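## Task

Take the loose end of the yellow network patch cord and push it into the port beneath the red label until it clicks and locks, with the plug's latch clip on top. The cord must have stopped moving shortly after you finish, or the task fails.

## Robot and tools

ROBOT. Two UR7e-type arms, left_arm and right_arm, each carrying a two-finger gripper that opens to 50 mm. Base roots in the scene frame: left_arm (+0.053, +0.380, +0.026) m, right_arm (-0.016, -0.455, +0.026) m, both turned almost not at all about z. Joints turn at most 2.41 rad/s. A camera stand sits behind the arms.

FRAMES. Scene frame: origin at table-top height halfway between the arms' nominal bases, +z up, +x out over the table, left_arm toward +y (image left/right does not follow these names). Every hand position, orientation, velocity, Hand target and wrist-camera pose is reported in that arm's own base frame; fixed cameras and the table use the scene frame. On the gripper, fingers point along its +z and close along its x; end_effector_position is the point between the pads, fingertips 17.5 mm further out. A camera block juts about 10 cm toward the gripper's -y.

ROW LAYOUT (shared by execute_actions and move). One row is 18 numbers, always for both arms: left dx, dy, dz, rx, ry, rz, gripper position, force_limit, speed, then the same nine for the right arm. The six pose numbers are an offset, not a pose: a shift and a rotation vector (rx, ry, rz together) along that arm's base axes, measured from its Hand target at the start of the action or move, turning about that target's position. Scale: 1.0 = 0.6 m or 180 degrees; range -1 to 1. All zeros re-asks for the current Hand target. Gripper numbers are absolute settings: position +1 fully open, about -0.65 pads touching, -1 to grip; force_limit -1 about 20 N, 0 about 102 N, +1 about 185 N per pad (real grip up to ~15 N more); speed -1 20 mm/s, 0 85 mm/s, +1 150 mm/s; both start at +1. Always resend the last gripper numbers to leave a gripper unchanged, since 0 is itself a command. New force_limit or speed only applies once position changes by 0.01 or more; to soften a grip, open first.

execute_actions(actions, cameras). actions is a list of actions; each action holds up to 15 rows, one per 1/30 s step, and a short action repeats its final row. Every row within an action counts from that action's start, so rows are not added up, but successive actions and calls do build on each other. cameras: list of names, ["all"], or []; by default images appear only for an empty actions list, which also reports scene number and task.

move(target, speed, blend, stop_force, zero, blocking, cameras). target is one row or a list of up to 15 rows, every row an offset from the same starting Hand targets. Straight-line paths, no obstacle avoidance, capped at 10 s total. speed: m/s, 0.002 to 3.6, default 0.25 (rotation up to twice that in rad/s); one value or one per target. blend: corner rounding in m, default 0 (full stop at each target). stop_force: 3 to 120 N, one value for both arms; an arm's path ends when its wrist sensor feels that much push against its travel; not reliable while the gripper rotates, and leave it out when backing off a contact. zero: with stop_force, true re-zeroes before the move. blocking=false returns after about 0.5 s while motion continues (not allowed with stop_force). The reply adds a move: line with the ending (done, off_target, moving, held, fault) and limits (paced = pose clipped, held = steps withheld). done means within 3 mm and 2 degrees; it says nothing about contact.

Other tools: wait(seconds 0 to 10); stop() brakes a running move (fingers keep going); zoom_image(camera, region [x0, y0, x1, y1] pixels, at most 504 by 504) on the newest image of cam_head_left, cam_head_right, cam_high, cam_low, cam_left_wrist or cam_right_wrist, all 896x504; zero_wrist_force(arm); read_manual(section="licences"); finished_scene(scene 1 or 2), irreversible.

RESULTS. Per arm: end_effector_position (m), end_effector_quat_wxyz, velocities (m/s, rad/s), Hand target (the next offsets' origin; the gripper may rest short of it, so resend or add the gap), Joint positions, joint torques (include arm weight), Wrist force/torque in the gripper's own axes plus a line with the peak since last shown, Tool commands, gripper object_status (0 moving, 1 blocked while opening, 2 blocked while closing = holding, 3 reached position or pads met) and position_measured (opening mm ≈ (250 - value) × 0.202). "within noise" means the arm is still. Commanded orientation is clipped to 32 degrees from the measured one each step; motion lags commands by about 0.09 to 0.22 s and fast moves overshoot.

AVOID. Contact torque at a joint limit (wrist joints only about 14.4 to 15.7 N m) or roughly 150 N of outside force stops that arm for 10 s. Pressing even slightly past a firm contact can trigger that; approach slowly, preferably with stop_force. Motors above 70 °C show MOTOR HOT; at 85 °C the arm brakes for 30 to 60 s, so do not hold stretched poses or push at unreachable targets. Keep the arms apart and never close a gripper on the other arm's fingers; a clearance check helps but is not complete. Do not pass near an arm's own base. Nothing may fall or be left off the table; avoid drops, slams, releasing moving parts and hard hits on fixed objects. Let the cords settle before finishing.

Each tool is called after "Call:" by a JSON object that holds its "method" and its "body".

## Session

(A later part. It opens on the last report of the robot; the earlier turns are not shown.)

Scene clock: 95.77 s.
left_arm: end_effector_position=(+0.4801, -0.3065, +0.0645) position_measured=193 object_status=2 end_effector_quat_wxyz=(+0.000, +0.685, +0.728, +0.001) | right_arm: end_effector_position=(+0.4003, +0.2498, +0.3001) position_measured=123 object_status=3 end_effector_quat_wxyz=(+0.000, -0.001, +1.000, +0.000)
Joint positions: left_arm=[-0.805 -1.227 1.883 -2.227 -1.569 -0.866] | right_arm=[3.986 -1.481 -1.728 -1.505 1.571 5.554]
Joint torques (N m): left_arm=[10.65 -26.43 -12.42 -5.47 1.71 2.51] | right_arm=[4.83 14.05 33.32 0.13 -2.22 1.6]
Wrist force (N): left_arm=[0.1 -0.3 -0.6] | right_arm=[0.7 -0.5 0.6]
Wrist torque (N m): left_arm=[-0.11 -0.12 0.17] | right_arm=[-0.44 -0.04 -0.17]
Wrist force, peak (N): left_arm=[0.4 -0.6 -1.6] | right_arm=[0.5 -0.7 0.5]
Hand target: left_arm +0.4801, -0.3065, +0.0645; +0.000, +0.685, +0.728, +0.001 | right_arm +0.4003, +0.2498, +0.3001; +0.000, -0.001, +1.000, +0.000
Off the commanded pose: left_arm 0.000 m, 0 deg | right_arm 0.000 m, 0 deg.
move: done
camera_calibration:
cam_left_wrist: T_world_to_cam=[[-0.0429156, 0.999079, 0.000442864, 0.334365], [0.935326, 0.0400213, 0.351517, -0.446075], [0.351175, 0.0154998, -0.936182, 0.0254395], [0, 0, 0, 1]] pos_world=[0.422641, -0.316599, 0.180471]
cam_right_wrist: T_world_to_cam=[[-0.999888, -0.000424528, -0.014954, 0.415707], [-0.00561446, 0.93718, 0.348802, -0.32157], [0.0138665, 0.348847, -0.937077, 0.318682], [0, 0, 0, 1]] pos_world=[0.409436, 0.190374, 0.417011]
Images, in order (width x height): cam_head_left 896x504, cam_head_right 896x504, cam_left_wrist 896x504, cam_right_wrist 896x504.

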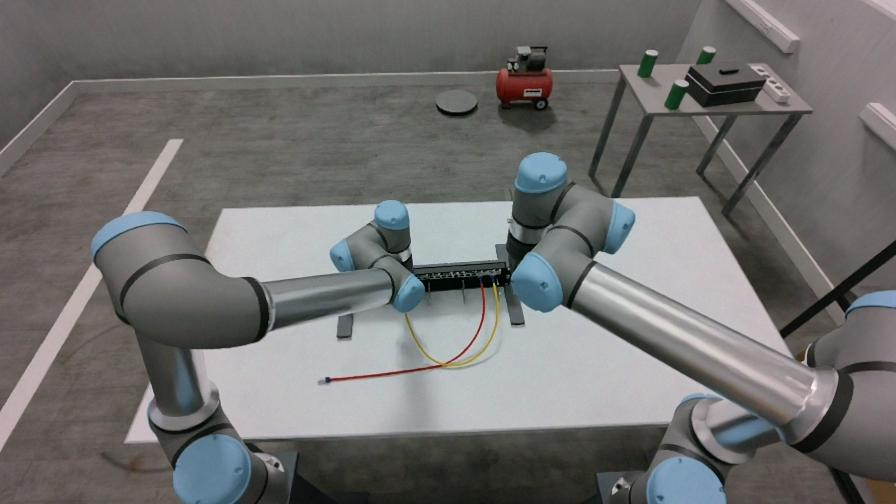

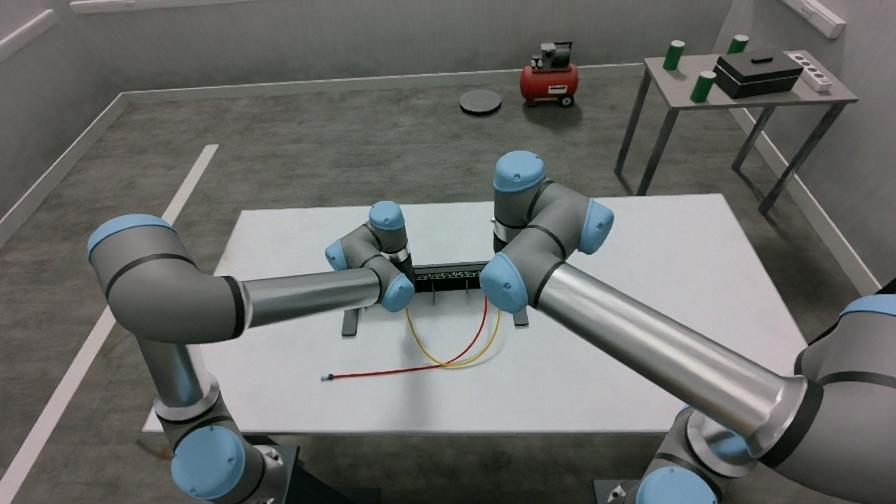

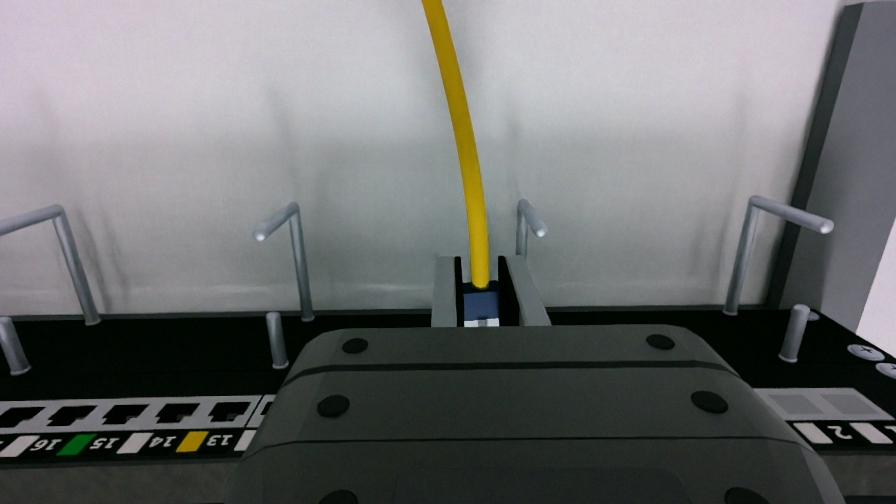

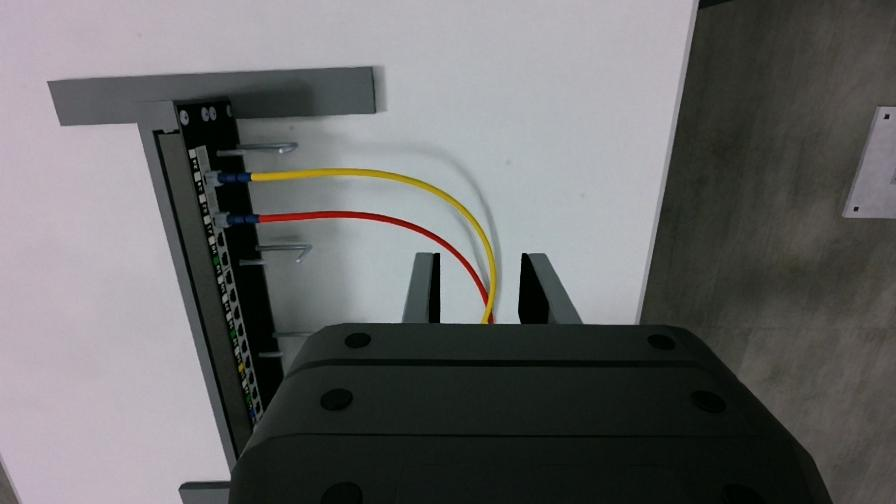

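Call:
{"method": "move", "body": {"target": [[0,0,0,0,0,0,-1,-0.4,-1,0,0.08,0,0.222,0,0,0.2,1,1],[0,0,0,0,0,0,-1,-0.4,-1,0.013,0.24,-0.257,0.222,0,0,0.2,1,1]], "speed": 0.25, "cameras": ["cam_right_wrist","cam_head_left"]}}

Call:
{"method": "zoom_image", "body": {"camera": "cam_right_wrist", "region": [110, 180, 270, 320]}}

Scene clock: 102.43 s.
left_arm: end_effector_position=(+0.4801, -0.3065, +0.0645) position_measured=193 object_status=2 end_effector_quat_wxyz=(+0.000, +0.685, +0.728, +0.001) | right_arm: end_effector_position=(+0.4081, +0.3938, +0.1460) position_measured=123 object_status=3 end_effector_quat_wxyz=(+0.000, -0.001, +0.940, +0.341)
Joint positions: left_arm=[-0.805 -1.227 1.883 -2.227 -1.569 -0.866] | right_arm=[3.939 -1.789 -2.162 -0.223 2.036 5.638]
Joint torques (N m): left_arm=[10.86 -27.16 -12.29 -5.39 1.61 2.62] | right_arm=[6.28 22.76 27.08 7.62 -1.3 1.51]
Wrist force (N): left_arm=[0.1 -0.1 -0.5] | right_arm=[0.0 -0.4 0.6]
Wrist torque (N m): left_arm=[-0.07 -0.11 0.17] | right_arm=[-0.16 0.07 -0.06]
Wrist force, peak (N): left_arm=[0.0 0.1 -0.9] | right_arm=[0.0 -1.0 2.1]
Hand target: left_arm +0.4801, -0.3065, +0.0645; +0.000, +0.685, +0.728, +0.001 | right_arm +0.4081, +0.3938, +0.1459; +0.000, -0.001, +0.940, +0.341
Off the commanded pose: left_arm 0.000 m, 0 deg | right_arm 0.000 m, 0 deg.
move: done
camera_calibration:
cam_right_wrist: T_world_to_cam=[[-0.999889, 0.00919116, -0.0116867, 0.416987], [-0.00561563, 0.494346, 0.869247, -0.304283], [0.0137667, 0.869217, -0.49424, -0.145511], [0, 0, 0, 1]] pos_world=[0.417236, 0.273069, 0.197453]
Images, in order (width x height): cam_head_left 896x504, cam_right_wrist 896x504.

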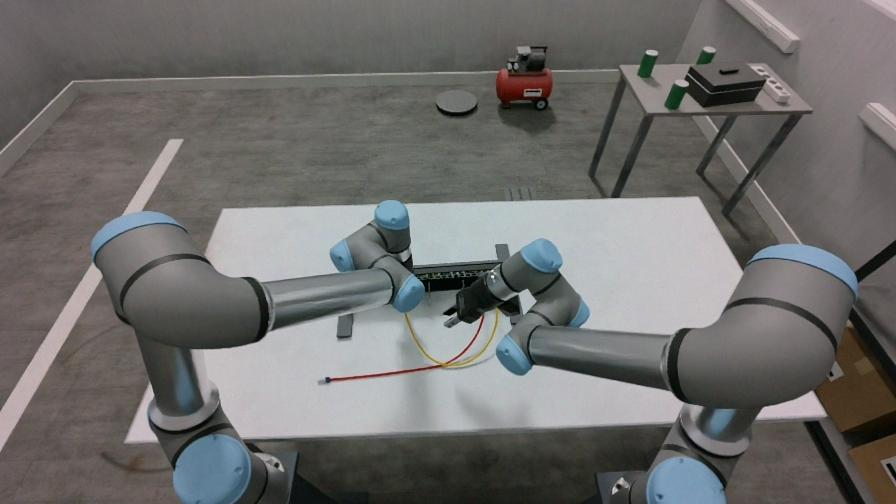

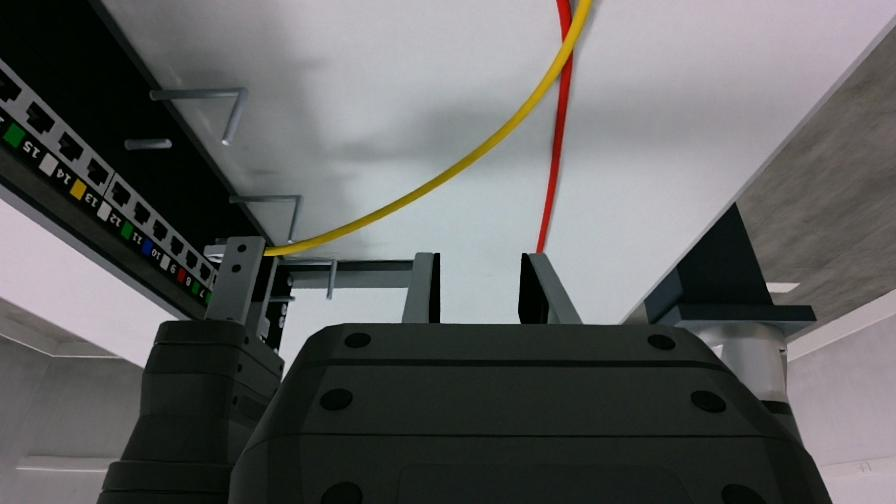

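Scaled by 3.150 from the camera's 896x504 image, which has a finer 1280x720 frame.

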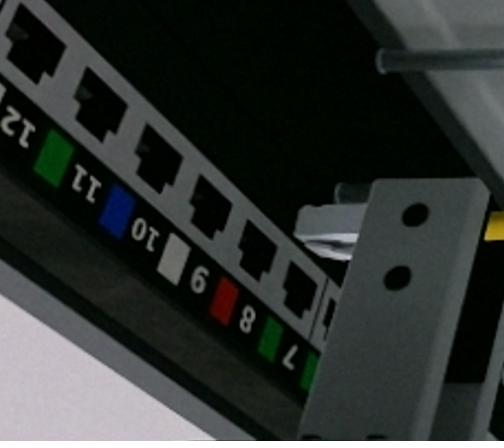

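Call:
{"method": "move", "body": {"target": [0.04,0.0024,0,0,0,0,-1,-0.4,-1,0,0,0,0,0,0,0.2,1,1], "speed": 0.01, "stop_force": 6, "cameras": ["cam_right_wrist"]}}

Call:
{"method": "zoom_image", "body": {"camera": "cam_right_wrist", "region": [170, 224, 226, 280]}}

Scene clock: 107.60 s.
left_arm: end_effector_position=(+0.4950, -0.3056, +0.0645) position_measured=193 object_status=2 end_effector_quat_wxyz=(+0.000, +0.685, +0.728, +0.001) | right_arm: end_effector_position=(+0.4081, +0.3938, +0.1459) position_measured=123 object_status=3 end_effector_quat_wxyz=(+0.000, -0.001, +0.940, +0.341)
Joint positions: left_arm=[-0.785 -1.203 1.847 -2.215 -1.569 -0.846] | right_arm=[3.939 -1.789 -2.162 -0.223 2.036 5.638]
Joint torques (N m): left_arm=[-10.1 -53.84 -14.15 -6.08 1.61 -2.16] | right_arm=[6.52 22.46 23.43 7.59 -1.23 1.58]
Wrist force (N): left_arm=[1.8 -4.0 -1.0] | right_arm=[0.3 -0.7 0.8]
Wrist torque (N m): left_arm=[-0.15 -0.08 0.11] | right_arm=[-0.22 0.00 -0.06]
Wrist force, peak (N): left_arm=[2.2 -12.8 -1.2] | right_arm=[0.4 -0.8 0.6]
Hand target: left_arm +0.4950, -0.3056, +0.0645; +0.000, +0.685, +0.728, +0.001 (not the last commanded pose) | right_arm +0.4081, +0.3938, +0.1459; +0.000, -0.001, +0.940, +0.341
Off the commanded pose: left_arm 0.009 m, 0 deg | right_arm 0.000 m, 0 deg.
move: contact (left_arm)
camera_calibration:
cam_right_wrist: T_world_to_cam=[[-0.999888, 0.00927884, -0.0117347, 0.41697], [-0.00561406, 0.494347, 0.869247, -0.304246], [0.0138666, 0.869215, -0.494239, -0.145689], [0, 0, 0, 1]] pos_world=[0.417236, 0.273169, 0.197353]
Images, in order (width x height): cam_right_wrist 896x504.

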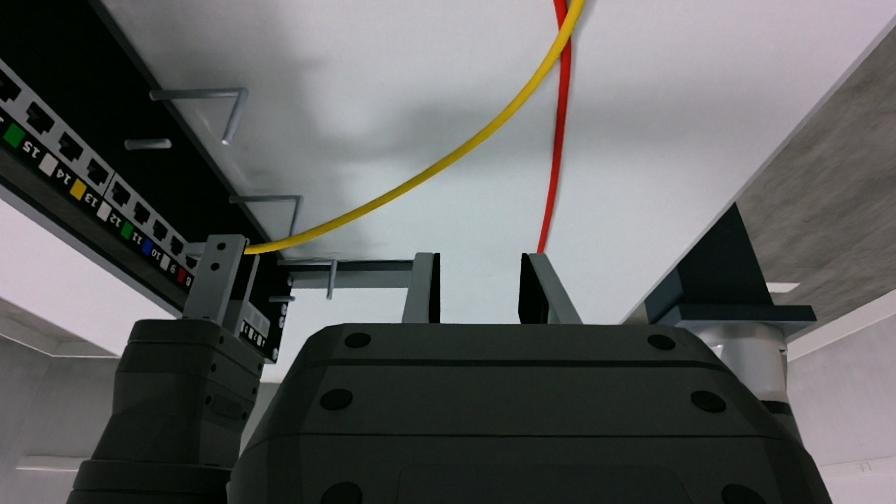

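Scaled by 9.000 from the camera's 896x504 image, which has a finer 1280x720 frame.

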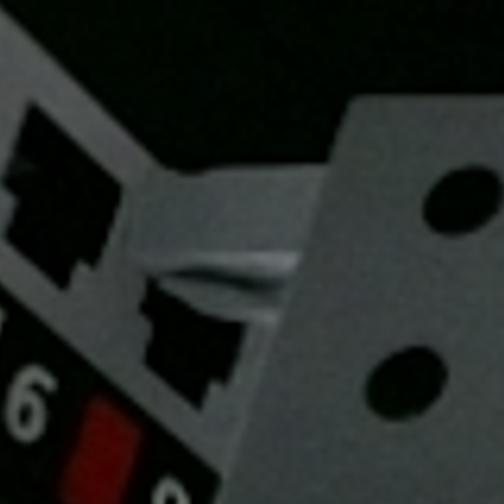

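Call:
{"method": "move", "body": {"target": [-0.004,0.0019,0.005,0,0,0,-1,-0.4,-1,0,0,0,0,0,0,0.2,1,1], "speed": 0.03}}

Call:
{"method": "move", "body": {"target": [0.0125,0.0007,0,0,0,0,-1,-0.4,-1,0,0,0,0,0,0,0.2,1,1], "speed": 0.008, "stop_force": 6, "cameras": ["cam_right_wrist"]}}

Call:
{"method": "zoom_image", "body": {"camera": "cam_right_wrist", "region": [170, 224, 226, 280]}}

Scene clock: 116.27 s.
left_arm: end_effector_position=(+0.4927, -0.3045, +0.0674) position_measured=193 object_status=2 end_effector_quat_wxyz=(+0.000, +0.685, +0.728, +0.001) | right_arm: end_effector_position=(+0.4081, +0.3938, +0.1459) position_measured=123 object_status=3 end_effector_quat_wxyz=(+0.000, -0.001, +0.940, +0.341)
Joint positions: left_arm=[-0.787 -1.212 1.852 -2.21 -1.569 -0.847] | right_arm=[3.939 -1.789 -2.162 -0.223 2.036 5.638]
Joint torques (N m): left_arm=[-10.54 -53.98 -13.83 -0.48 1.18 -2.15] | right_arm=[6.33 22.57 19.87 7.63 -1.27 1.54]
Wrist force (N): left_arm=[0.3 0.0 -0.4] | right_arm=[0.1 -0.6 0.2]
Wrist torque (N m): left_arm=[-0.05 -0.16 0.15] | right_arm=[-0.21 0.03 -0.06]
Wrist force, peak (N): left_arm=[2.2 -4.2 -1.1] | right_arm=[0.3 -0.8 0.8]
Hand target: left_arm +0.4926, -0.3045, +0.0675; +0.000, +0.685, +0.728, +0.001 | right_arm +0.4081, +0.3938, +0.1459; +0.000, -0.001, +0.940, +0.341
Off the commanded pose: left_arm 0.000 m, 0 deg | right_arm 0.000 m, 0 deg.
move: done

Scene clock: 117.80 s.
left_arm: end_effector_position=(+0.4949, -0.3044, +0.0676) position_measured=193 object_status=2 end_effector_quat_wxyz=(+0.000, +0.685, +0.728, +0.001) | right_arm: end_effector_position=(+0.4081, +0.3938, +0.1459) position_measured=123 object_status=3 end_effector_quat_wxyz=(+0.000, -0.001, +0.940, +0.341)
Joint positions: left_arm=[-0.783 -1.209 1.846 -2.208 -1.569 -0.844] | right_arm=[3.939 -1.789 -2.162 -0.223 2.036 5.638]
Joint torques (N m): left_arm=[-10.18 -53.97 -12.76 -5.97 1.48 -2.06] | right_arm=[6.5 22.24 19.79 7.55 -1.12 1.53]
Wrist force (N): left_arm=[0.7 -4.7 -1.6] | right_arm=[0.3 -0.6 0.4]
Wrist torque (N m): left_arm=[-0.20 -0.12 0.15] | right_arm=[-0.21 0.00 -0.06]
Wrist force, peak (N): left_arm=[0.5 -11.2 -1.4] | right_arm=[0.3 -0.9 0.5]
Hand target: left_arm +0.4949, -0.3044, +0.0676; +0.000, +0.685, +0.728, +0.001 (not the last commanded pose) | right_arm +0.4081, +0.3938, +0.1459; +0.000, -0.001, +0.940, +0.341
Off the commanded pose: left_arm 0.005 m, 0 deg | right_arm 0.000 m, 0 deg.
move: contact (left_arm)
camera_calibration:
cam_right_wrist: T_world_to_cam=[[-0.999888, 0.00927884, -0.0117347, 0.41697], [-0.00561406, 0.494347, 0.869247, -0.304246], [0.0138666, 0.869215, -0.494239, -0.145689], [0, 0, 0, 1]] pos_world=[0.417236, 0.273169, 0.197353]
Images, in order (width x height): cam_right_wrist 896x504.

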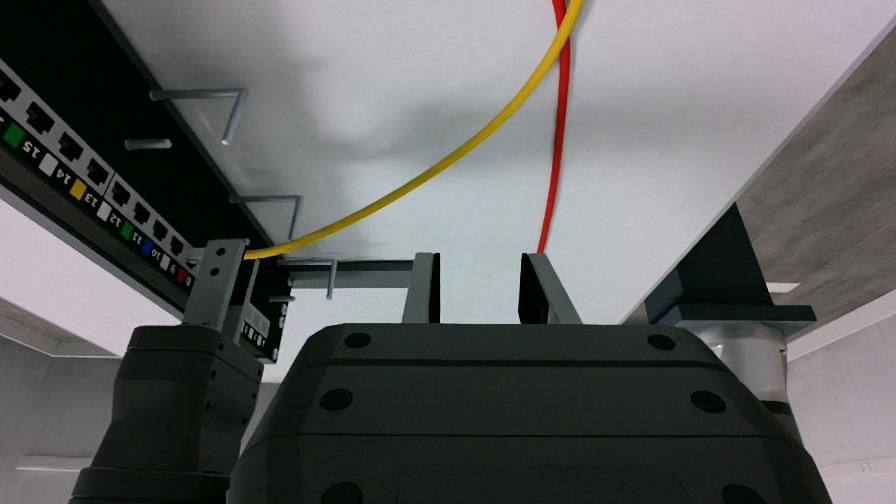

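Scaled by 9.000 from the camera's 896x504 image, which has a finer 1280x720 frame.

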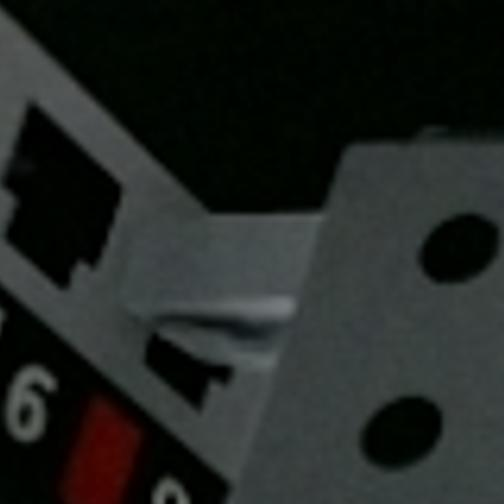

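Call:
{"method": "move", "body": {"target": [-0.003,0.0007,0,0,0,0,-1,-0.4,-1,0,0,0,0,0,0,0.2,1,1], "speed": 0.03}}

Call:
{"method": "move", "body": {"target": [0.0125,0.0007,0,0,0,0,-1,-0.4,-1,0,0,0,0,0,0,0.2,1,1], "speed": 0.008, "stop_force": 6, "cameras": ["cam_right_wrist"]}}

Call:
{"method": "zoom_image", "body": {"camera": "cam_right_wrist", "region": [175, 232, 207, 264]}}

Scene clock: 123.97 s.
left_arm: end_effector_position=(+0.4932, -0.3040, +0.0676) position_measured=193 object_status=2 end_effector_quat_wxyz=(+0.000, +0.685, +0.728, +0.001) | right_arm: end_effector_position=(+0.4081, +0.3938, +0.1459) position_measured=123 object_status=3 end_effector_quat_wxyz=(+0.000, -0.001, +0.940, +0.341)
Joint positions: left_arm=[-0.785 -1.212 1.851 -2.21 -1.569 -0.846] | right_arm=[3.939 -1.789 -2.162 -0.223 2.036 5.638]
Joint torques (N m): left_arm=[-9.43 -52.32 -12.85 -5.55 1.2 -2.17] | right_arm=[6.22 22.99 19.34 7.59 -1.3 1.5]
Wrist force (N): left_arm=[0.2 0.0 -0.3] | right_arm=[0.2 -1.0 0.1]
Wrist torque (N m): left_arm=[-0.05 -0.14 0.16] | right_arm=[-0.27 0.03 -0.07]
Wrist force, peak (N): left_arm=[0.7 -5.1 -1.4] | right_arm=[0.0 -0.8 0.7]
Hand target: left_arm +0.4931, -0.3039, +0.0676; +0.000, +0.685, +0.728, +0.001 | right_arm +0.4081, +0.3938, +0.1459; +0.000, -0.001, +0.940, +0.341
Off the commanded pose: left_arm 0.000 m, 0 deg | right_arm 0.000 m, 0 deg.
move: done

Scene clock: 125.43 s.
left_arm: end_effector_position=(+0.4949, -0.3039, +0.0676) position_measured=193 object_status=2 end_effector_quat_wxyz=(+0.000, +0.685, +0.728, +0.001) | right_arm: end_effector_position=(+0.4081, +0.3938, +0.1459) position_measured=123 object_status=3 end_effector_quat_wxyz=(+0.000, -0.001, +0.940, +0.341)
Joint positions: left_arm=[-0.783 -1.21 1.847 -2.209 -1.569 -0.843] | right_arm=[3.939 -1.789 -2.162 -0.223 2.036 5.638]
Joint torques (N m): left_arm=[-9.48 -53.74 -13.22 -5.81 1.63 -2.02] | right_arm=[6.69 22.56 19.83 7.51 -1.17 1.48]
Wrist force (N): left_arm=[-0.2 -4.6 -1.2] | right_arm=[0.2 -0.7 0.5]
Wrist torque (N m): left_arm=[-0.16 -0.10 0.17] | right_arm=[-0.21 0.02 -0.07]
Wrist force, peak (N): left_arm=[-0.1 -11.1 -1.6] | right_arm=[0.2 -0.8 0.6]
Hand target: left_arm +0.4949, -0.3039, +0.0676; +0.000, +0.685, +0.728, +0.001 (not the last commanded pose) | right_arm +0.4081, +0.3938, +0.1459; +0.000, -0.001, +0.940, +0.341
Off the commanded pose: left_arm 0.006 m, 0 deg | right_arm 0.000 m, 0 deg.
move: contact (left_arm)
camera_calibration:
cam_right_wrist: T_world_to_cam=[[-0.999888, 0.00927884, -0.0117347, 0.41697], [-0.00561406, 0.494347, 0.869247, -0.304246], [0.0138666, 0.869215, -0.494239, -0.145689], [0, 0, 0, 1]] pos_world=[0.417236, 0.273169, 0.197353]
Images, in order (width x height): cam_right_wrist 896x504.

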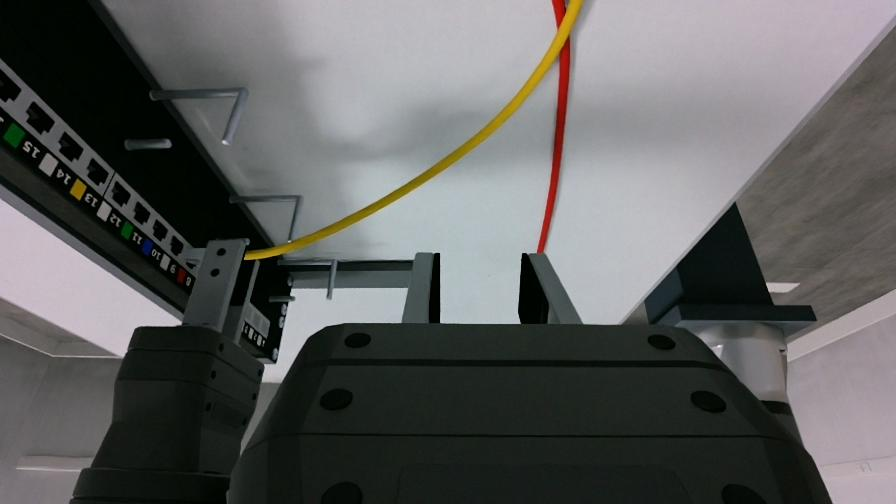

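Scaled by 15.750 from the camera's 896x504 image, which has a finer 1280x720 frame.

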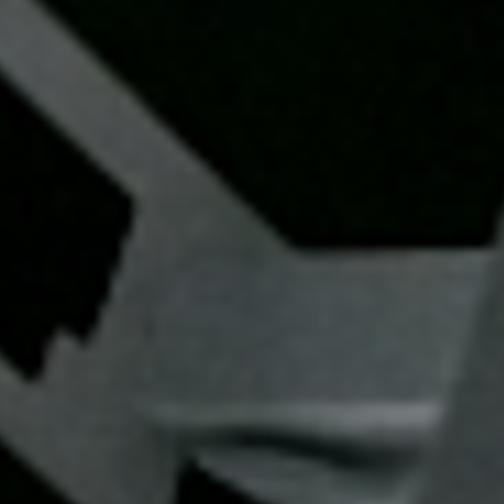

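Call:
{"method": "move", "body": {"target": [-0.003,0.0007,0,0,0,0,-1,-0.4,-1,0,0,0,0,0,0,0.2,1,1], "speed": 0.03}}

Call:
{"method": "move", "body": {"target": [0.0125,0.0007,0,0,0,0,-1,-0.4,-1,0,0,0,0,0,0,0.2,1,1], "speed": 0.008, "stop_force": 6}}

Call:
{"method": "move", "body": {"target": [-0.003,0.0007,0,0,0,0,-1,-0.4,-1,0,0,0,0,0,0,0.2,1,1], "speed": 0.03}}

Call:
{"method": "move", "body": {"target": [0.0125,0.0007,0,0,0,0,-1,-0.4,-1,0,0,0,0,0,0,0.2,1,1], "speed": 0.008, "stop_force": 6, "cameras": ["cam_right_wrist","cam_left_wrist"]}}

Call:
{"method": "zoom_image", "body": {"camera": "cam_right_wrist", "region": [175, 232, 215, 272]}}

Call:
{"method": "zoom_image", "body": {"camera": "cam_left_wrist", "region": [420, 240, 560, 340]}}

Scene clock: 134.43 s.
left_arm: end_effector_position=(+0.4932, -0.3035, +0.0676) position_measured=193 object_status=2 end_effector_quat_wxyz=(+0.000, +0.685, +0.728, +0.001) | right_arm: end_effector_position=(+0.4081, +0.3938, +0.1459) position_measured=123 object_status=3 end_effector_quat_wxyz=(+0.000, -0.001, +0.940, +0.341)
Joint positions: left_arm=[-0.785 -1.213 1.852 -2.21 -1.569 -0.845] | right_arm=[3.939 -1.789 -2.162 -0.223 2.036 5.638]
Joint torques (N m): left_arm=[-10.27 -52.9 -13.42 -5.51 1.51 -2.28] | right_arm=[6.47 22.53 20 7.5 -1.11 1.42]
Wrist force (N): left_arm=[-0.1 -0.3 -0.4] | right_arm=[0.4 -0.7 0.4]
Wrist torque (N m): left_arm=[-0.11 -0.09 0.16] | right_arm=[-0.22 0.00 -0.07]
Wrist force, peak (N): left_arm=[-0.4 -5.2 -1.5] | right_arm=[0.3 -0.8 0.8]
Hand target: left_arm +0.4931, -0.3035, +0.0676; +0.000, +0.685, +0.728, +0.001 | right_arm +0.4081, +0.3938, +0.1459; +0.000, -0.001, +0.940, +0.341
Off the commanded pose: left_arm 0.000 m, 0 deg | right_arm 0.000 m, 0 deg.
move: done

Scene clock: 135.90 s.
left_arm: end_effector_position=(+0.4949, -0.3034, +0.0677) position_measured=193 object_status=2 end_effector_quat_wxyz=(+0.000, +0.685, +0.728, +0.001) | right_arm: end_effector_position=(+0.4081, +0.3938, +0.1459) position_measured=123 object_status=3 end_effector_quat_wxyz=(+0.000, -0.001, +0.940, +0.341)
Joint positions: left_arm=[-0.782 -1.21 1.848 -2.209 -1.569 -0.843] | right_arm=[3.939 -1.789 -2.162 -0.223 2.036 5.638]
Joint torques (N m): left_arm=[-9.3 -52.62 -13.19 -5.98 1.96 -2.08] | right_arm=[6.57 22.95 19.5 7.48 -1.14 1.4]
Wrist force (N): left_arm=[-0.4 -4.9 -1.7] | right_arm=[0.0 -0.6 0.3]
Wrist torque (N m): left_arm=[-0.16 -0.12 0.19] | right_arm=[-0.21 0.06 -0.07]
Wrist force, peak (N): left_arm=[-0.5 -11.6 -1.4] | right_arm=[0.1 -1.1 0.5]
Hand target: left_arm +0.4949, -0.3034, +0.0677; +0.000, +0.685, +0.728, +0.001 (not the last commanded pose) | right_arm +0.4081, +0.3938, +0.1459; +0.000, -0.001, +0.940, +0.341
Off the commanded pose: left_arm 0.006 m, 0 deg | right_arm 0.000 m, 0 deg.
move: contact (left_arm)

Scene clock: 136.60 s.
left_arm: end_effector_position=(+0.4932, -0.3030, +0.0677) position_measured=193 object_status=2 end_effector_quat_wxyz=(+0.000, +0.685, +0.728, +0.001) | right_arm: end_effector_position=(+0.4081, +0.3938, +0.1459) position_measured=123 object_status=3 end_effector_quat_wxyz=(+0.000, -0.001, +0.940, +0.341)
Joint positions: left_arm=[-0.784 -1.214 1.853 -2.211 -1.569 -0.844] | right_arm=[3.939 -1.789 -2.162 -0.223 2.036 5.638]
Joint torques (N m): left_arm=[-10.92 -52.77 -12.44 -5.23 1.46 -2.08] | right_arm=[6.17 22.87 19.86 7.5 -1.3 1.34]
Wrist force (N): left_arm=[0.0 -0.3 -0.5] | right_arm=[-0.1 -0.7 0.6]
Wrist torque (N m): left_arm=[-0.09 -0.10 0.15] | right_arm=[-0.22 0.08 -0.07]
Wrist force, peak (N): left_arm=[-0.2 -5.1 -1.6] | right_arm=[0.0 -0.9 0.5]
Hand target: left_arm +0.4931, -0.3030, +0.0677; +0.000, +0.685, +0.728, +0.001 | right_arm +0.4081, +0.3938, +0.1459; +0.000, -0.001, +0.940, +0.341
Off the commanded pose: left_arm 0.000 m, 0 deg | right_arm 0.000 m, 0 deg.
move: done

Scene clock: 138.07 s.
left_arm: end_effector_position=(+0.4948, -0.3030, +0.0678) position_measured=193 object_status=2 end_effector_quat_wxyz=(+0.000, +0.685, +0.728, +0.001) | right_arm: end_effector_position=(+0.4081, +0.3938, +0.1459) position_measured=123 object_status=3 end_effector_quat_wxyz=(+0.000, -0.001, +0.940, +0.341)
Joint positions: left_arm=[-0.782 -1.211 1.849 -2.209 -1.569 -0.842] | right_arm=[3.939 -1.789 -2.162 -0.223 2.036 5.638]
Joint torques (N m): left_arm=[-9.4 -52.7 -13.84 -5.78 1.68 -2.1] | right_arm=[6.4 22.81 19.52 7.49 -1.22 1.42]
Wrist force (N): left_arm=[-0.5 -4.3 -1.4] | right_arm=[0.3 -0.8 0.2]
Wrist torque (N m): left_arm=[-0.19 -0.11 0.18] | right_arm=[-0.24 0.02 -0.06]
Wrist force, peak (N): left_arm=[-1.1 -10.6 -1.4] | right_arm=[0.2 -1.0 0.5]
Hand target: left_arm +0.4948, -0.3030, +0.0678; +0.000, +0.685, +0.728, +0.001 (not the last commanded pose) | right_arm +0.4081, +0.3938, +0.1459; +0.000, -0.001, +0.940, +0.341
Off the commanded pose: left_arm 0.006 m, 0 deg | right_arm 0.000 m, 0 deg.
move: contact (left_arm)
camera_calibration:
cam_left_wrist: T_world_to_cam=[[-0.0426821, 0.999089, 0.0000898342, 0.331361], [0.935224, 0.0399222, 0.351798, -0.461039], [0.351473, 0.0150995, -0.936076, 0.0229775], [0, 0, 0, 1]] pos_world=[0.437242, -0.313001, 0.183671]
cam_right_wrist: T_world_to_cam=[[-0.999888, 0.00927884, -0.0117347, 0.41697], [-0.00561406, 0.494347, 0.869247, -0.304246], [0.0138666, 0.869215, -0.494239, -0.145689], [0, 0, 0, 1]] pos_world=[0.417236, 0.273169, 0.197353]
Images, in order (width x height): cam_left_wrist 896x504, cam_right_wrist 896x504.

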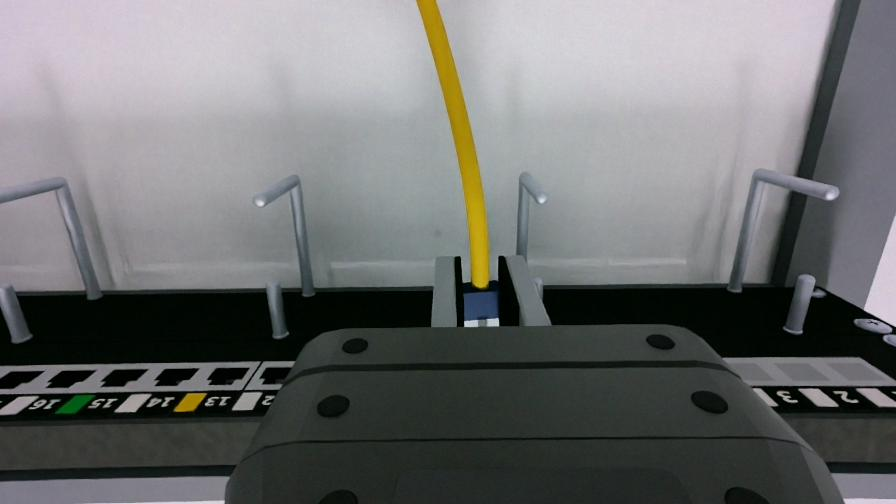

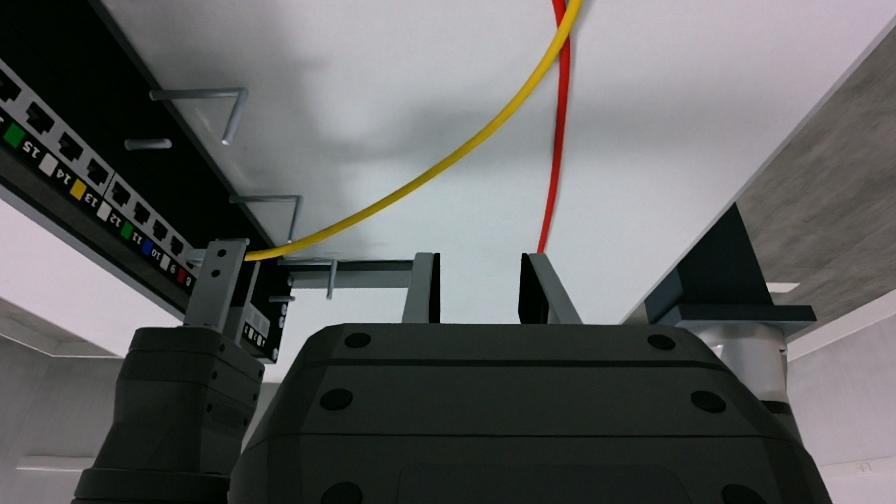

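Scaled by 12.600 from the camera's 896x504 image, which has a finer 1280x720 frame.

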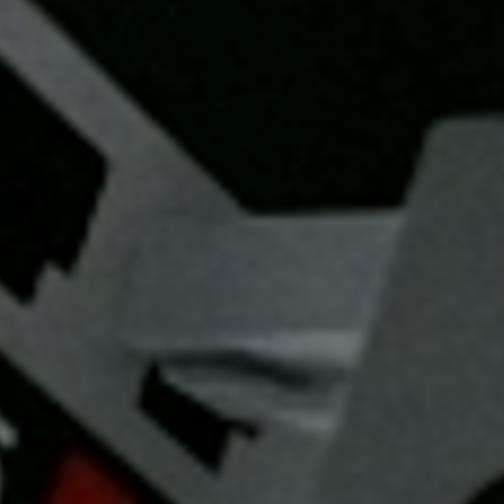

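Scaled by 3.600 from the camera's 896x504 image, which has a finer 1280x720 frame.

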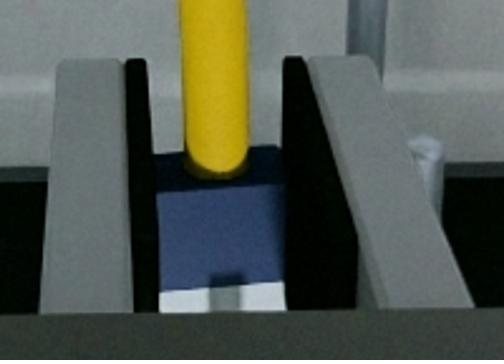

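Call:
{"method": "move", "body": {"target": [-0.006,-0.0025,0.0006,0.0417,0.0025,0,-1,-0.4,-1,0,0,0,0,0,0,0.2,1,1], "speed": 0.03}}

Call:
{"method": "move", "body": {"target": [0.0125,0.0007,0,0,0,0,-1,-0.4,-1,0,0,0,0,0,0,0.2,1,1], "speed": 0.008, "stop_force": 6, "cameras": ["cam_right_wrist","cam_left_wrist"]}}

Call:
{"method": "zoom_image", "body": {"camera": "cam_right_wrist", "region": [175, 232, 215, 272]}}

Call:
{"method": "zoom_image", "body": {"camera": "cam_left_wrist", "region": [420, 240, 560, 340]}}

Scene clock: 159.23 s.
left_arm: end_effector_position=(+0.4913, -0.3045, +0.0681) position_measured=193 object_status=2 end_effector_quat_wxyz=(-0.047, +0.684, +0.726, +0.046) | right_arm: end_effector_position=(+0.4081, +0.3938, +0.1459) position_measured=123 object_status=3 end_effector_quat_wxyz=(+0.000, -0.001, +0.940, +0.341)
Joint positions: left_arm=[-0.826 -1.185 1.785 -2.069 -1.487 -0.891] | right_arm=[3.939 -1.789 -2.162 -0.223 2.036 5.638]
Joint torques (N m): left_arm=[-9.83 -29.88 -27.35 -0.17 2.55 -2.55] | right_arm=[6.12 22.95 19.69 7.56 -1.14 1.36]
Wrist force (N): left_arm=[0.4 0.1 -0.6] | right_arm=[0.2 -0.8 0.4]
Wrist torque (N m): left_arm=[-0.03 -0.17 0.26] | right_arm=[-0.23 0.02 -0.07]
Wrist force, peak (N): left_arm=[-0.4 -4.6 -1.4] | right_arm=[0.4 -1.0 0.6]
Hand target: left_arm +0.4912, -0.3045, +0.0681; -0.047, +0.684, +0.726, +0.046 | right_arm +0.4081, +0.3938, +0.1459; +0.000, -0.001, +0.940, +0.341
Off the commanded pose: left_arm 0.000 m, 0 deg | right_arm 0.000 m, 0 deg.
move: done

Scene clock: 160.97 s.
left_arm: end_effector_position=(+0.4951, -0.3042, +0.0681) position_measured=193 object_status=2 end_effector_quat_wxyz=(-0.047, +0.684, +0.726, +0.046) | right_arm: end_effector_position=(+0.4081, +0.3938, +0.1459) position_measured=123 object_status=3 end_effector_quat_wxyz=(+0.000, -0.001, +0.940, +0.341)
Joint positions: left_arm=[-0.821 -1.179 1.775 -2.066 -1.486 -0.886] | right_arm=[3.939 -1.789 -2.162 -0.223 2.036 5.638]
Joint torques (N m): left_arm=[-8.71 -54.58 -13.68 -5.52 3.52 -2.09] | right_arm=[6.32 22.39 19.49 7.44 -1.13 1.28]
Wrist force (N): left_arm=[-0.4 -4.4 -1.3] | right_arm=[0.1 -0.4 0.5]
Wrist torque (N m): left_arm=[-0.12 -0.14 0.30] | right_arm=[-0.17 0.03 -0.07]
Wrist force, peak (N): left_arm=[-0.6 -10.7 -1.2] | right_arm=[0.0 -1.1 0.5]
Hand target: left_arm +0.4951, -0.3042, +0.0681; -0.047, +0.684, +0.726, +0.046 (not the last commanded pose) | right_arm +0.4081, +0.3938, +0.1459; +0.000, -0.001, +0.940, +0.341
Off the commanded pose: left_arm 0.004 m, 0 deg | right_arm 0.000 m, 0 deg.
move: contact (left_arm)
camera_calibration:
cam_left_wrist: T_world_to_cam=[[-0.0421958, 0.990491, 0.130949, 0.320942], [0.937953, -0.00588, 0.346714, -0.476311], [0.344187, 0.137454, -0.928785, 0.063551], [0, 0, 0, 1]] pos_world=[0.438426, -0.329426, 0.182142]
cam_right_wrist: T_world_to_cam=[[-0.999888, 0.00927884, -0.0117347, 0.41697], [-0.00561406, 0.494347, 0.869247, -0.304246], [0.0138666, 0.869215, -0.494239, -0.145689], [0, 0, 0, 1]] pos_world=[0.417236, 0.273169, 0.197353]
Images, in order (width x height): cam_left_wrist 896x504, cam_right_wrist 896x504.

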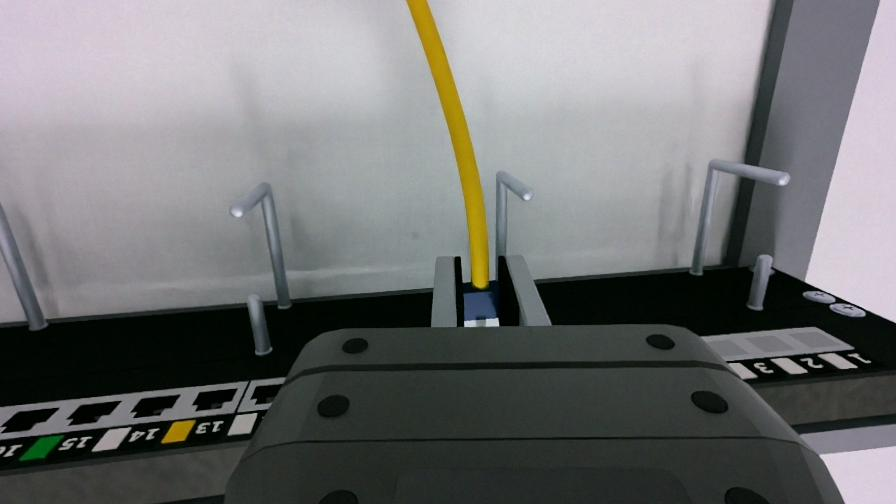

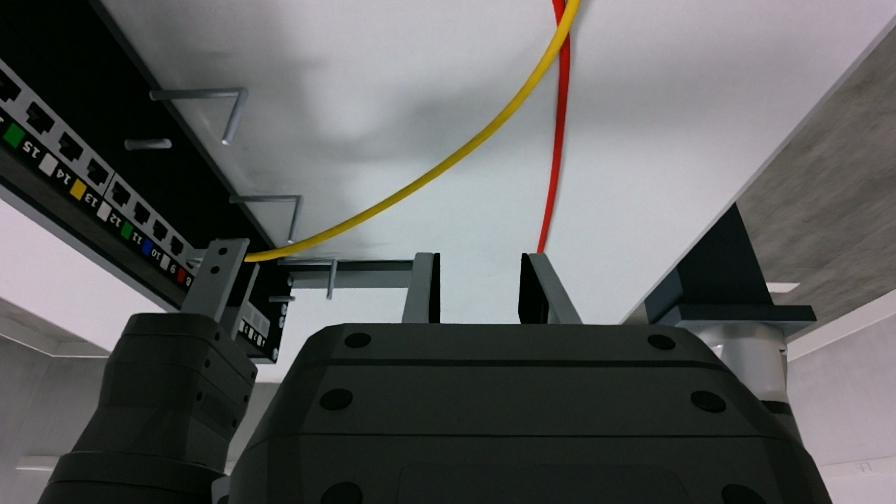

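Scaled by 12.600 from the camera's 896x504 image, which has a finer 1280x720 frame.

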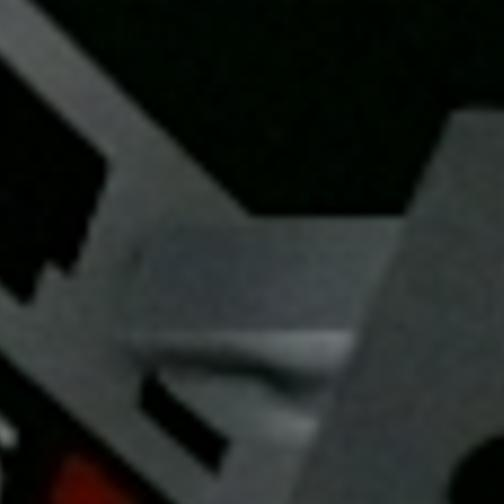

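Scaled by 3.600 from the camera's 896x504 image, which has a finer 1280x720 frame.

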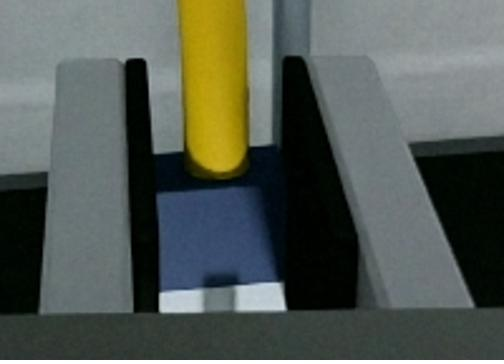

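Call:
{"method": "move", "body": {"target": [-0.003,-0.0001,-0.0008,0,0,0,-1,-0.4,-1,0,0,0,0,0,0,0.2,1,1], "speed": 0.03}}

Call:
{"method": "move", "body": {"target": [0.0125,0.0007,0,0,0,0,-1,-0.4,-1,0,0,0,0,0,0,0.2,1,1], "speed": 0.008, "stop_force": 6}}

Call:
{"method": "move", "body": {"target": [-0.003,-0.0007,0,0,0,0,-1,-0.4,-1,0,0,0,0,0,0,0.2,1,1], "speed": 0.03}}

Call:
{"method": "move", "body": {"target": [0.0125,0.0007,0,0,0,0,-1,-0.4,-1,0,0,0,0,0,0,0.2,1,1], "speed": 0.008, "stop_force": 6, "cameras": ["cam_right_wrist"]}}

Call:
{"method": "zoom_image", "body": {"camera": "cam_right_wrist", "region": [175, 232, 215, 272]}}

Scene clock: 168.37 s.
left_arm: end_effector_position=(+0.4934, -0.3043, +0.0677) position_measured=193 object_status=2 end_effector_quat_wxyz=(-0.047, +0.684, +0.726, +0.046) | right_arm: end_effector_position=(+0.4081, +0.3938, +0.1459) position_measured=123 object_status=3 end_effector_quat_wxyz=(+0.000, -0.001, +0.940, +0.341)
Joint positions: left_arm=[-0.824 -1.181 1.78 -2.069 -1.486 -0.888] | right_arm=[3.939 -1.789 -2.162 -0.223 2.036 5.638]
Joint torques (N m): left_arm=[-10.83 -55.89 -14.4 -4.93 -1.85 -2.17] | right_arm=[6.12 22.94 19.94 7.4 -1.09 1.26]
Wrist force (N): left_arm=[0.4 0.1 -0.6] | right_arm=[0.2 -0.6 0.4]
Wrist torque (N m): left_arm=[-0.03 -0.15 0.26] | right_arm=[-0.21 0.02 -0.06]
Wrist force, peak (N): left_arm=[-0.4 -4.7 -1.8] | right_arm=[0.3 -1.0 0.5]
Hand target: left_arm +0.4933, -0.3043, +0.0676; -0.047, +0.684, +0.726, +0.046 | right_arm +0.4081, +0.3938, +0.1459; +0.000, -0.001, +0.940, +0.341
Off the commanded pose: left_arm 0.000 m, 0 deg | right_arm 0.000 m, 0 deg.
move: done

Scene clock: 169.83 s.
left_arm: end_effector_position=(+0.4951, -0.3043, +0.0677) position_measured=193 object_status=2 end_effector_quat_wxyz=(-0.047, +0.684, +0.726, +0.046) | right_arm: end_effector_position=(+0.4081, +0.3938, +0.1459) position_measured=123 object_status=3 end_effector_quat_wxyz=(+0.000, -0.001, +0.940, +0.341)
Joint positions: left_arm=[-0.821 -1.178 1.776 -2.067 -1.486 -0.886] | right_arm=[3.939 -1.789 -2.162 -0.223 2.036 5.638]
Joint torques (N m): left_arm=[-8.62 -55.24 -14.71 -5.61 1.94 -2.07] | right_arm=[5.97 22.85 19.66 7.39 -1.13 1.23]
Wrist force (N): left_arm=[0.2 -4.9 -1.5] | right_arm=[0.2 -0.7 0.3]
Wrist torque (N m): left_arm=[-0.13 -0.16 0.29] | right_arm=[-0.21 0.03 -0.07]
Wrist force, peak (N): left_arm=[-0.1 -11.3 -1.4] | right_arm=[0.4 -1.0 0.5]
Hand target: left_arm +0.4951, -0.3043, +0.0677; -0.047, +0.684, +0.726, +0.046 (not the last commanded pose) | right_arm +0.4081, +0.3938, +0.1459; +0.000, -0.001, +0.940, +0.341
Off the commanded pose: left_arm 0.006 m, 0 deg | right_arm 0.000 m, 0 deg.
move: contact (left_arm)

Scene clock: 170.53 s.
left_arm: end_effector_position=(+0.4934, -0.3047, +0.0677) position_measured=193 object_status=2 end_effector_quat_wxyz=(-0.047, +0.684, +0.726, +0.046) | right_arm: end_effector_position=(+0.4081, +0.3938, +0.1459) position_measured=123 object_status=3 end_effector_quat_wxyz=(+0.000, -0.001, +0.940, +0.341)
Joint positions: left_arm=[-0.824 -1.181 1.779 -2.068 -1.486 -0.888] | right_arm=[3.939 -1.789 -2.162 -0.223 2.036 5.638]
Joint torques (N m): left_arm=[-11.74 -55.36 -13.02 -5.02 -1.71 -2.11] | right_arm=[6.26 22.97 19.38 7.39 -1.16 1.19]
Wrist force (N): left_arm=[-0.1 0.1 -0.5] | right_arm=[0.1 -0.6 0.4]
Wrist torque (N m): left_arm=[-0.03 -0.08 0.26] | right_arm=[-0.19 0.04 -0.06]
Wrist force, peak (N): left_arm=[0.2 -4.9 -1.9] | right_arm=[0.2 -0.7 0.6]
Hand target: left_arm +0.4933, -0.3047, +0.0677; -0.047, +0.684, +0.726, +0.046 | right_arm +0.4081, +0.3938, +0.1459; +0.000, -0.001, +0.940, +0.341
Off the commanded pose: left_arm 0.000 m, 0 deg | right_arm 0.000 m, 0 deg.
move: done

Scene clock: 172.00 s.
left_arm: end_effector_position=(+0.4951, -0.3047, +0.0677) position_measured=193 object_status=2 end_effector_quat_wxyz=(-0.047, +0.684, +0.726, +0.046) | right_arm: end_effector_position=(+0.4081, +0.3938, +0.1459) position_measured=123 object_status=3 end_effector_quat_wxyz=(+0.000, -0.001, +0.940, +0.341)
Joint positions: left_arm=[-0.822 -1.178 1.775 -2.067 -1.486 -0.886] | right_arm=[3.939 -1.789 -2.162 -0.223 2.036 5.638]
Joint torques (N m): left_arm=[-9.69 -55.31 -13.59 -5.43 2.53 -2.06] | right_arm=[6.26 23.07 19.89 7.48 -1.24 1.2]
Wrist force (N): left_arm=[-0.1 -4.8 -1.4] | right_arm=[0.1 -0.6 0.5]
Wrist torque (N m): left_arm=[-0.14 -0.13 0.29] | right_arm=[-0.20 0.04 -0.07]
Wrist force, peak (N): left_arm=[-0.1 -11.0 -1.4] | right_arm=[0.1 -0.9 0.5]
Hand target: left_arm +0.4951, -0.3047, +0.0677; -0.047, +0.684, +0.726, +0.045 (not the last commanded pose) | right_arm +0.4081, +0.3938, +0.1459; +0.000, -0.001, +0.940, +0.341
Off the commanded pose: left_arm 0.006 m, 0 deg | right_arm 0.000 m, 0 deg.
move: contact (left_arm)
camera_calibration:
cam_right_wrist: T_world_to_cam=[[-0.999888, 0.00927884, -0.0117347, 0.41697], [-0.00561406, 0.494347, 0.869247, -0.304246], [0.0138666, 0.869215, -0.494239, -0.145689], [0, 0, 0, 1]] pos_world=[0.417236, 0.273169, 0.197353]
Images, in order (width x height): cam_right_wrist 896x504.

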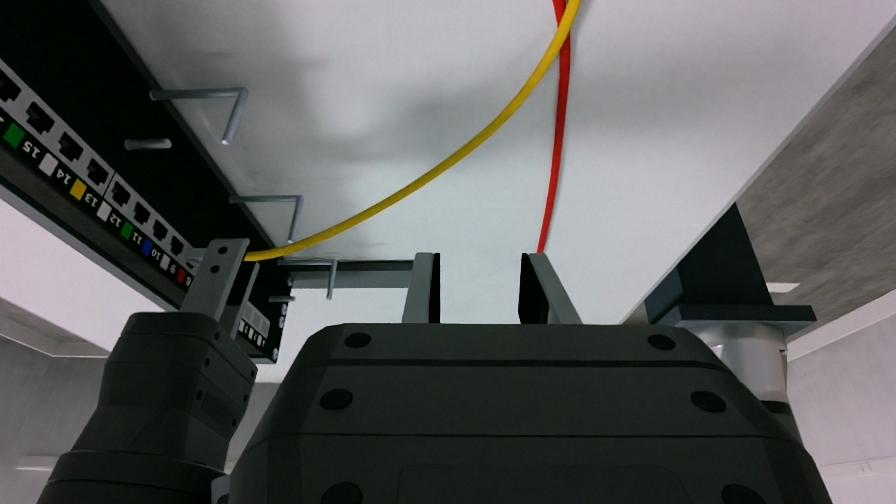

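Scaled by 12.600 from the camera's 896x504 image, which has a finer 1280x720 frame.

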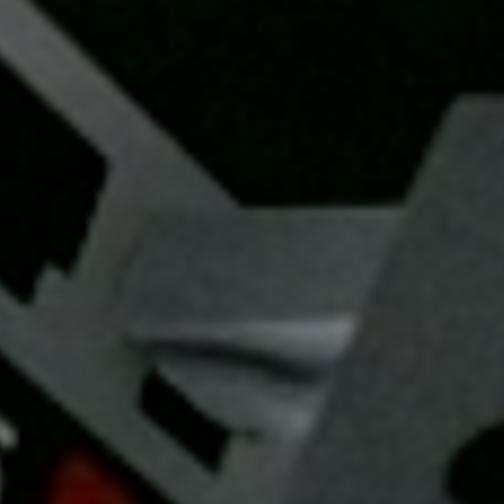

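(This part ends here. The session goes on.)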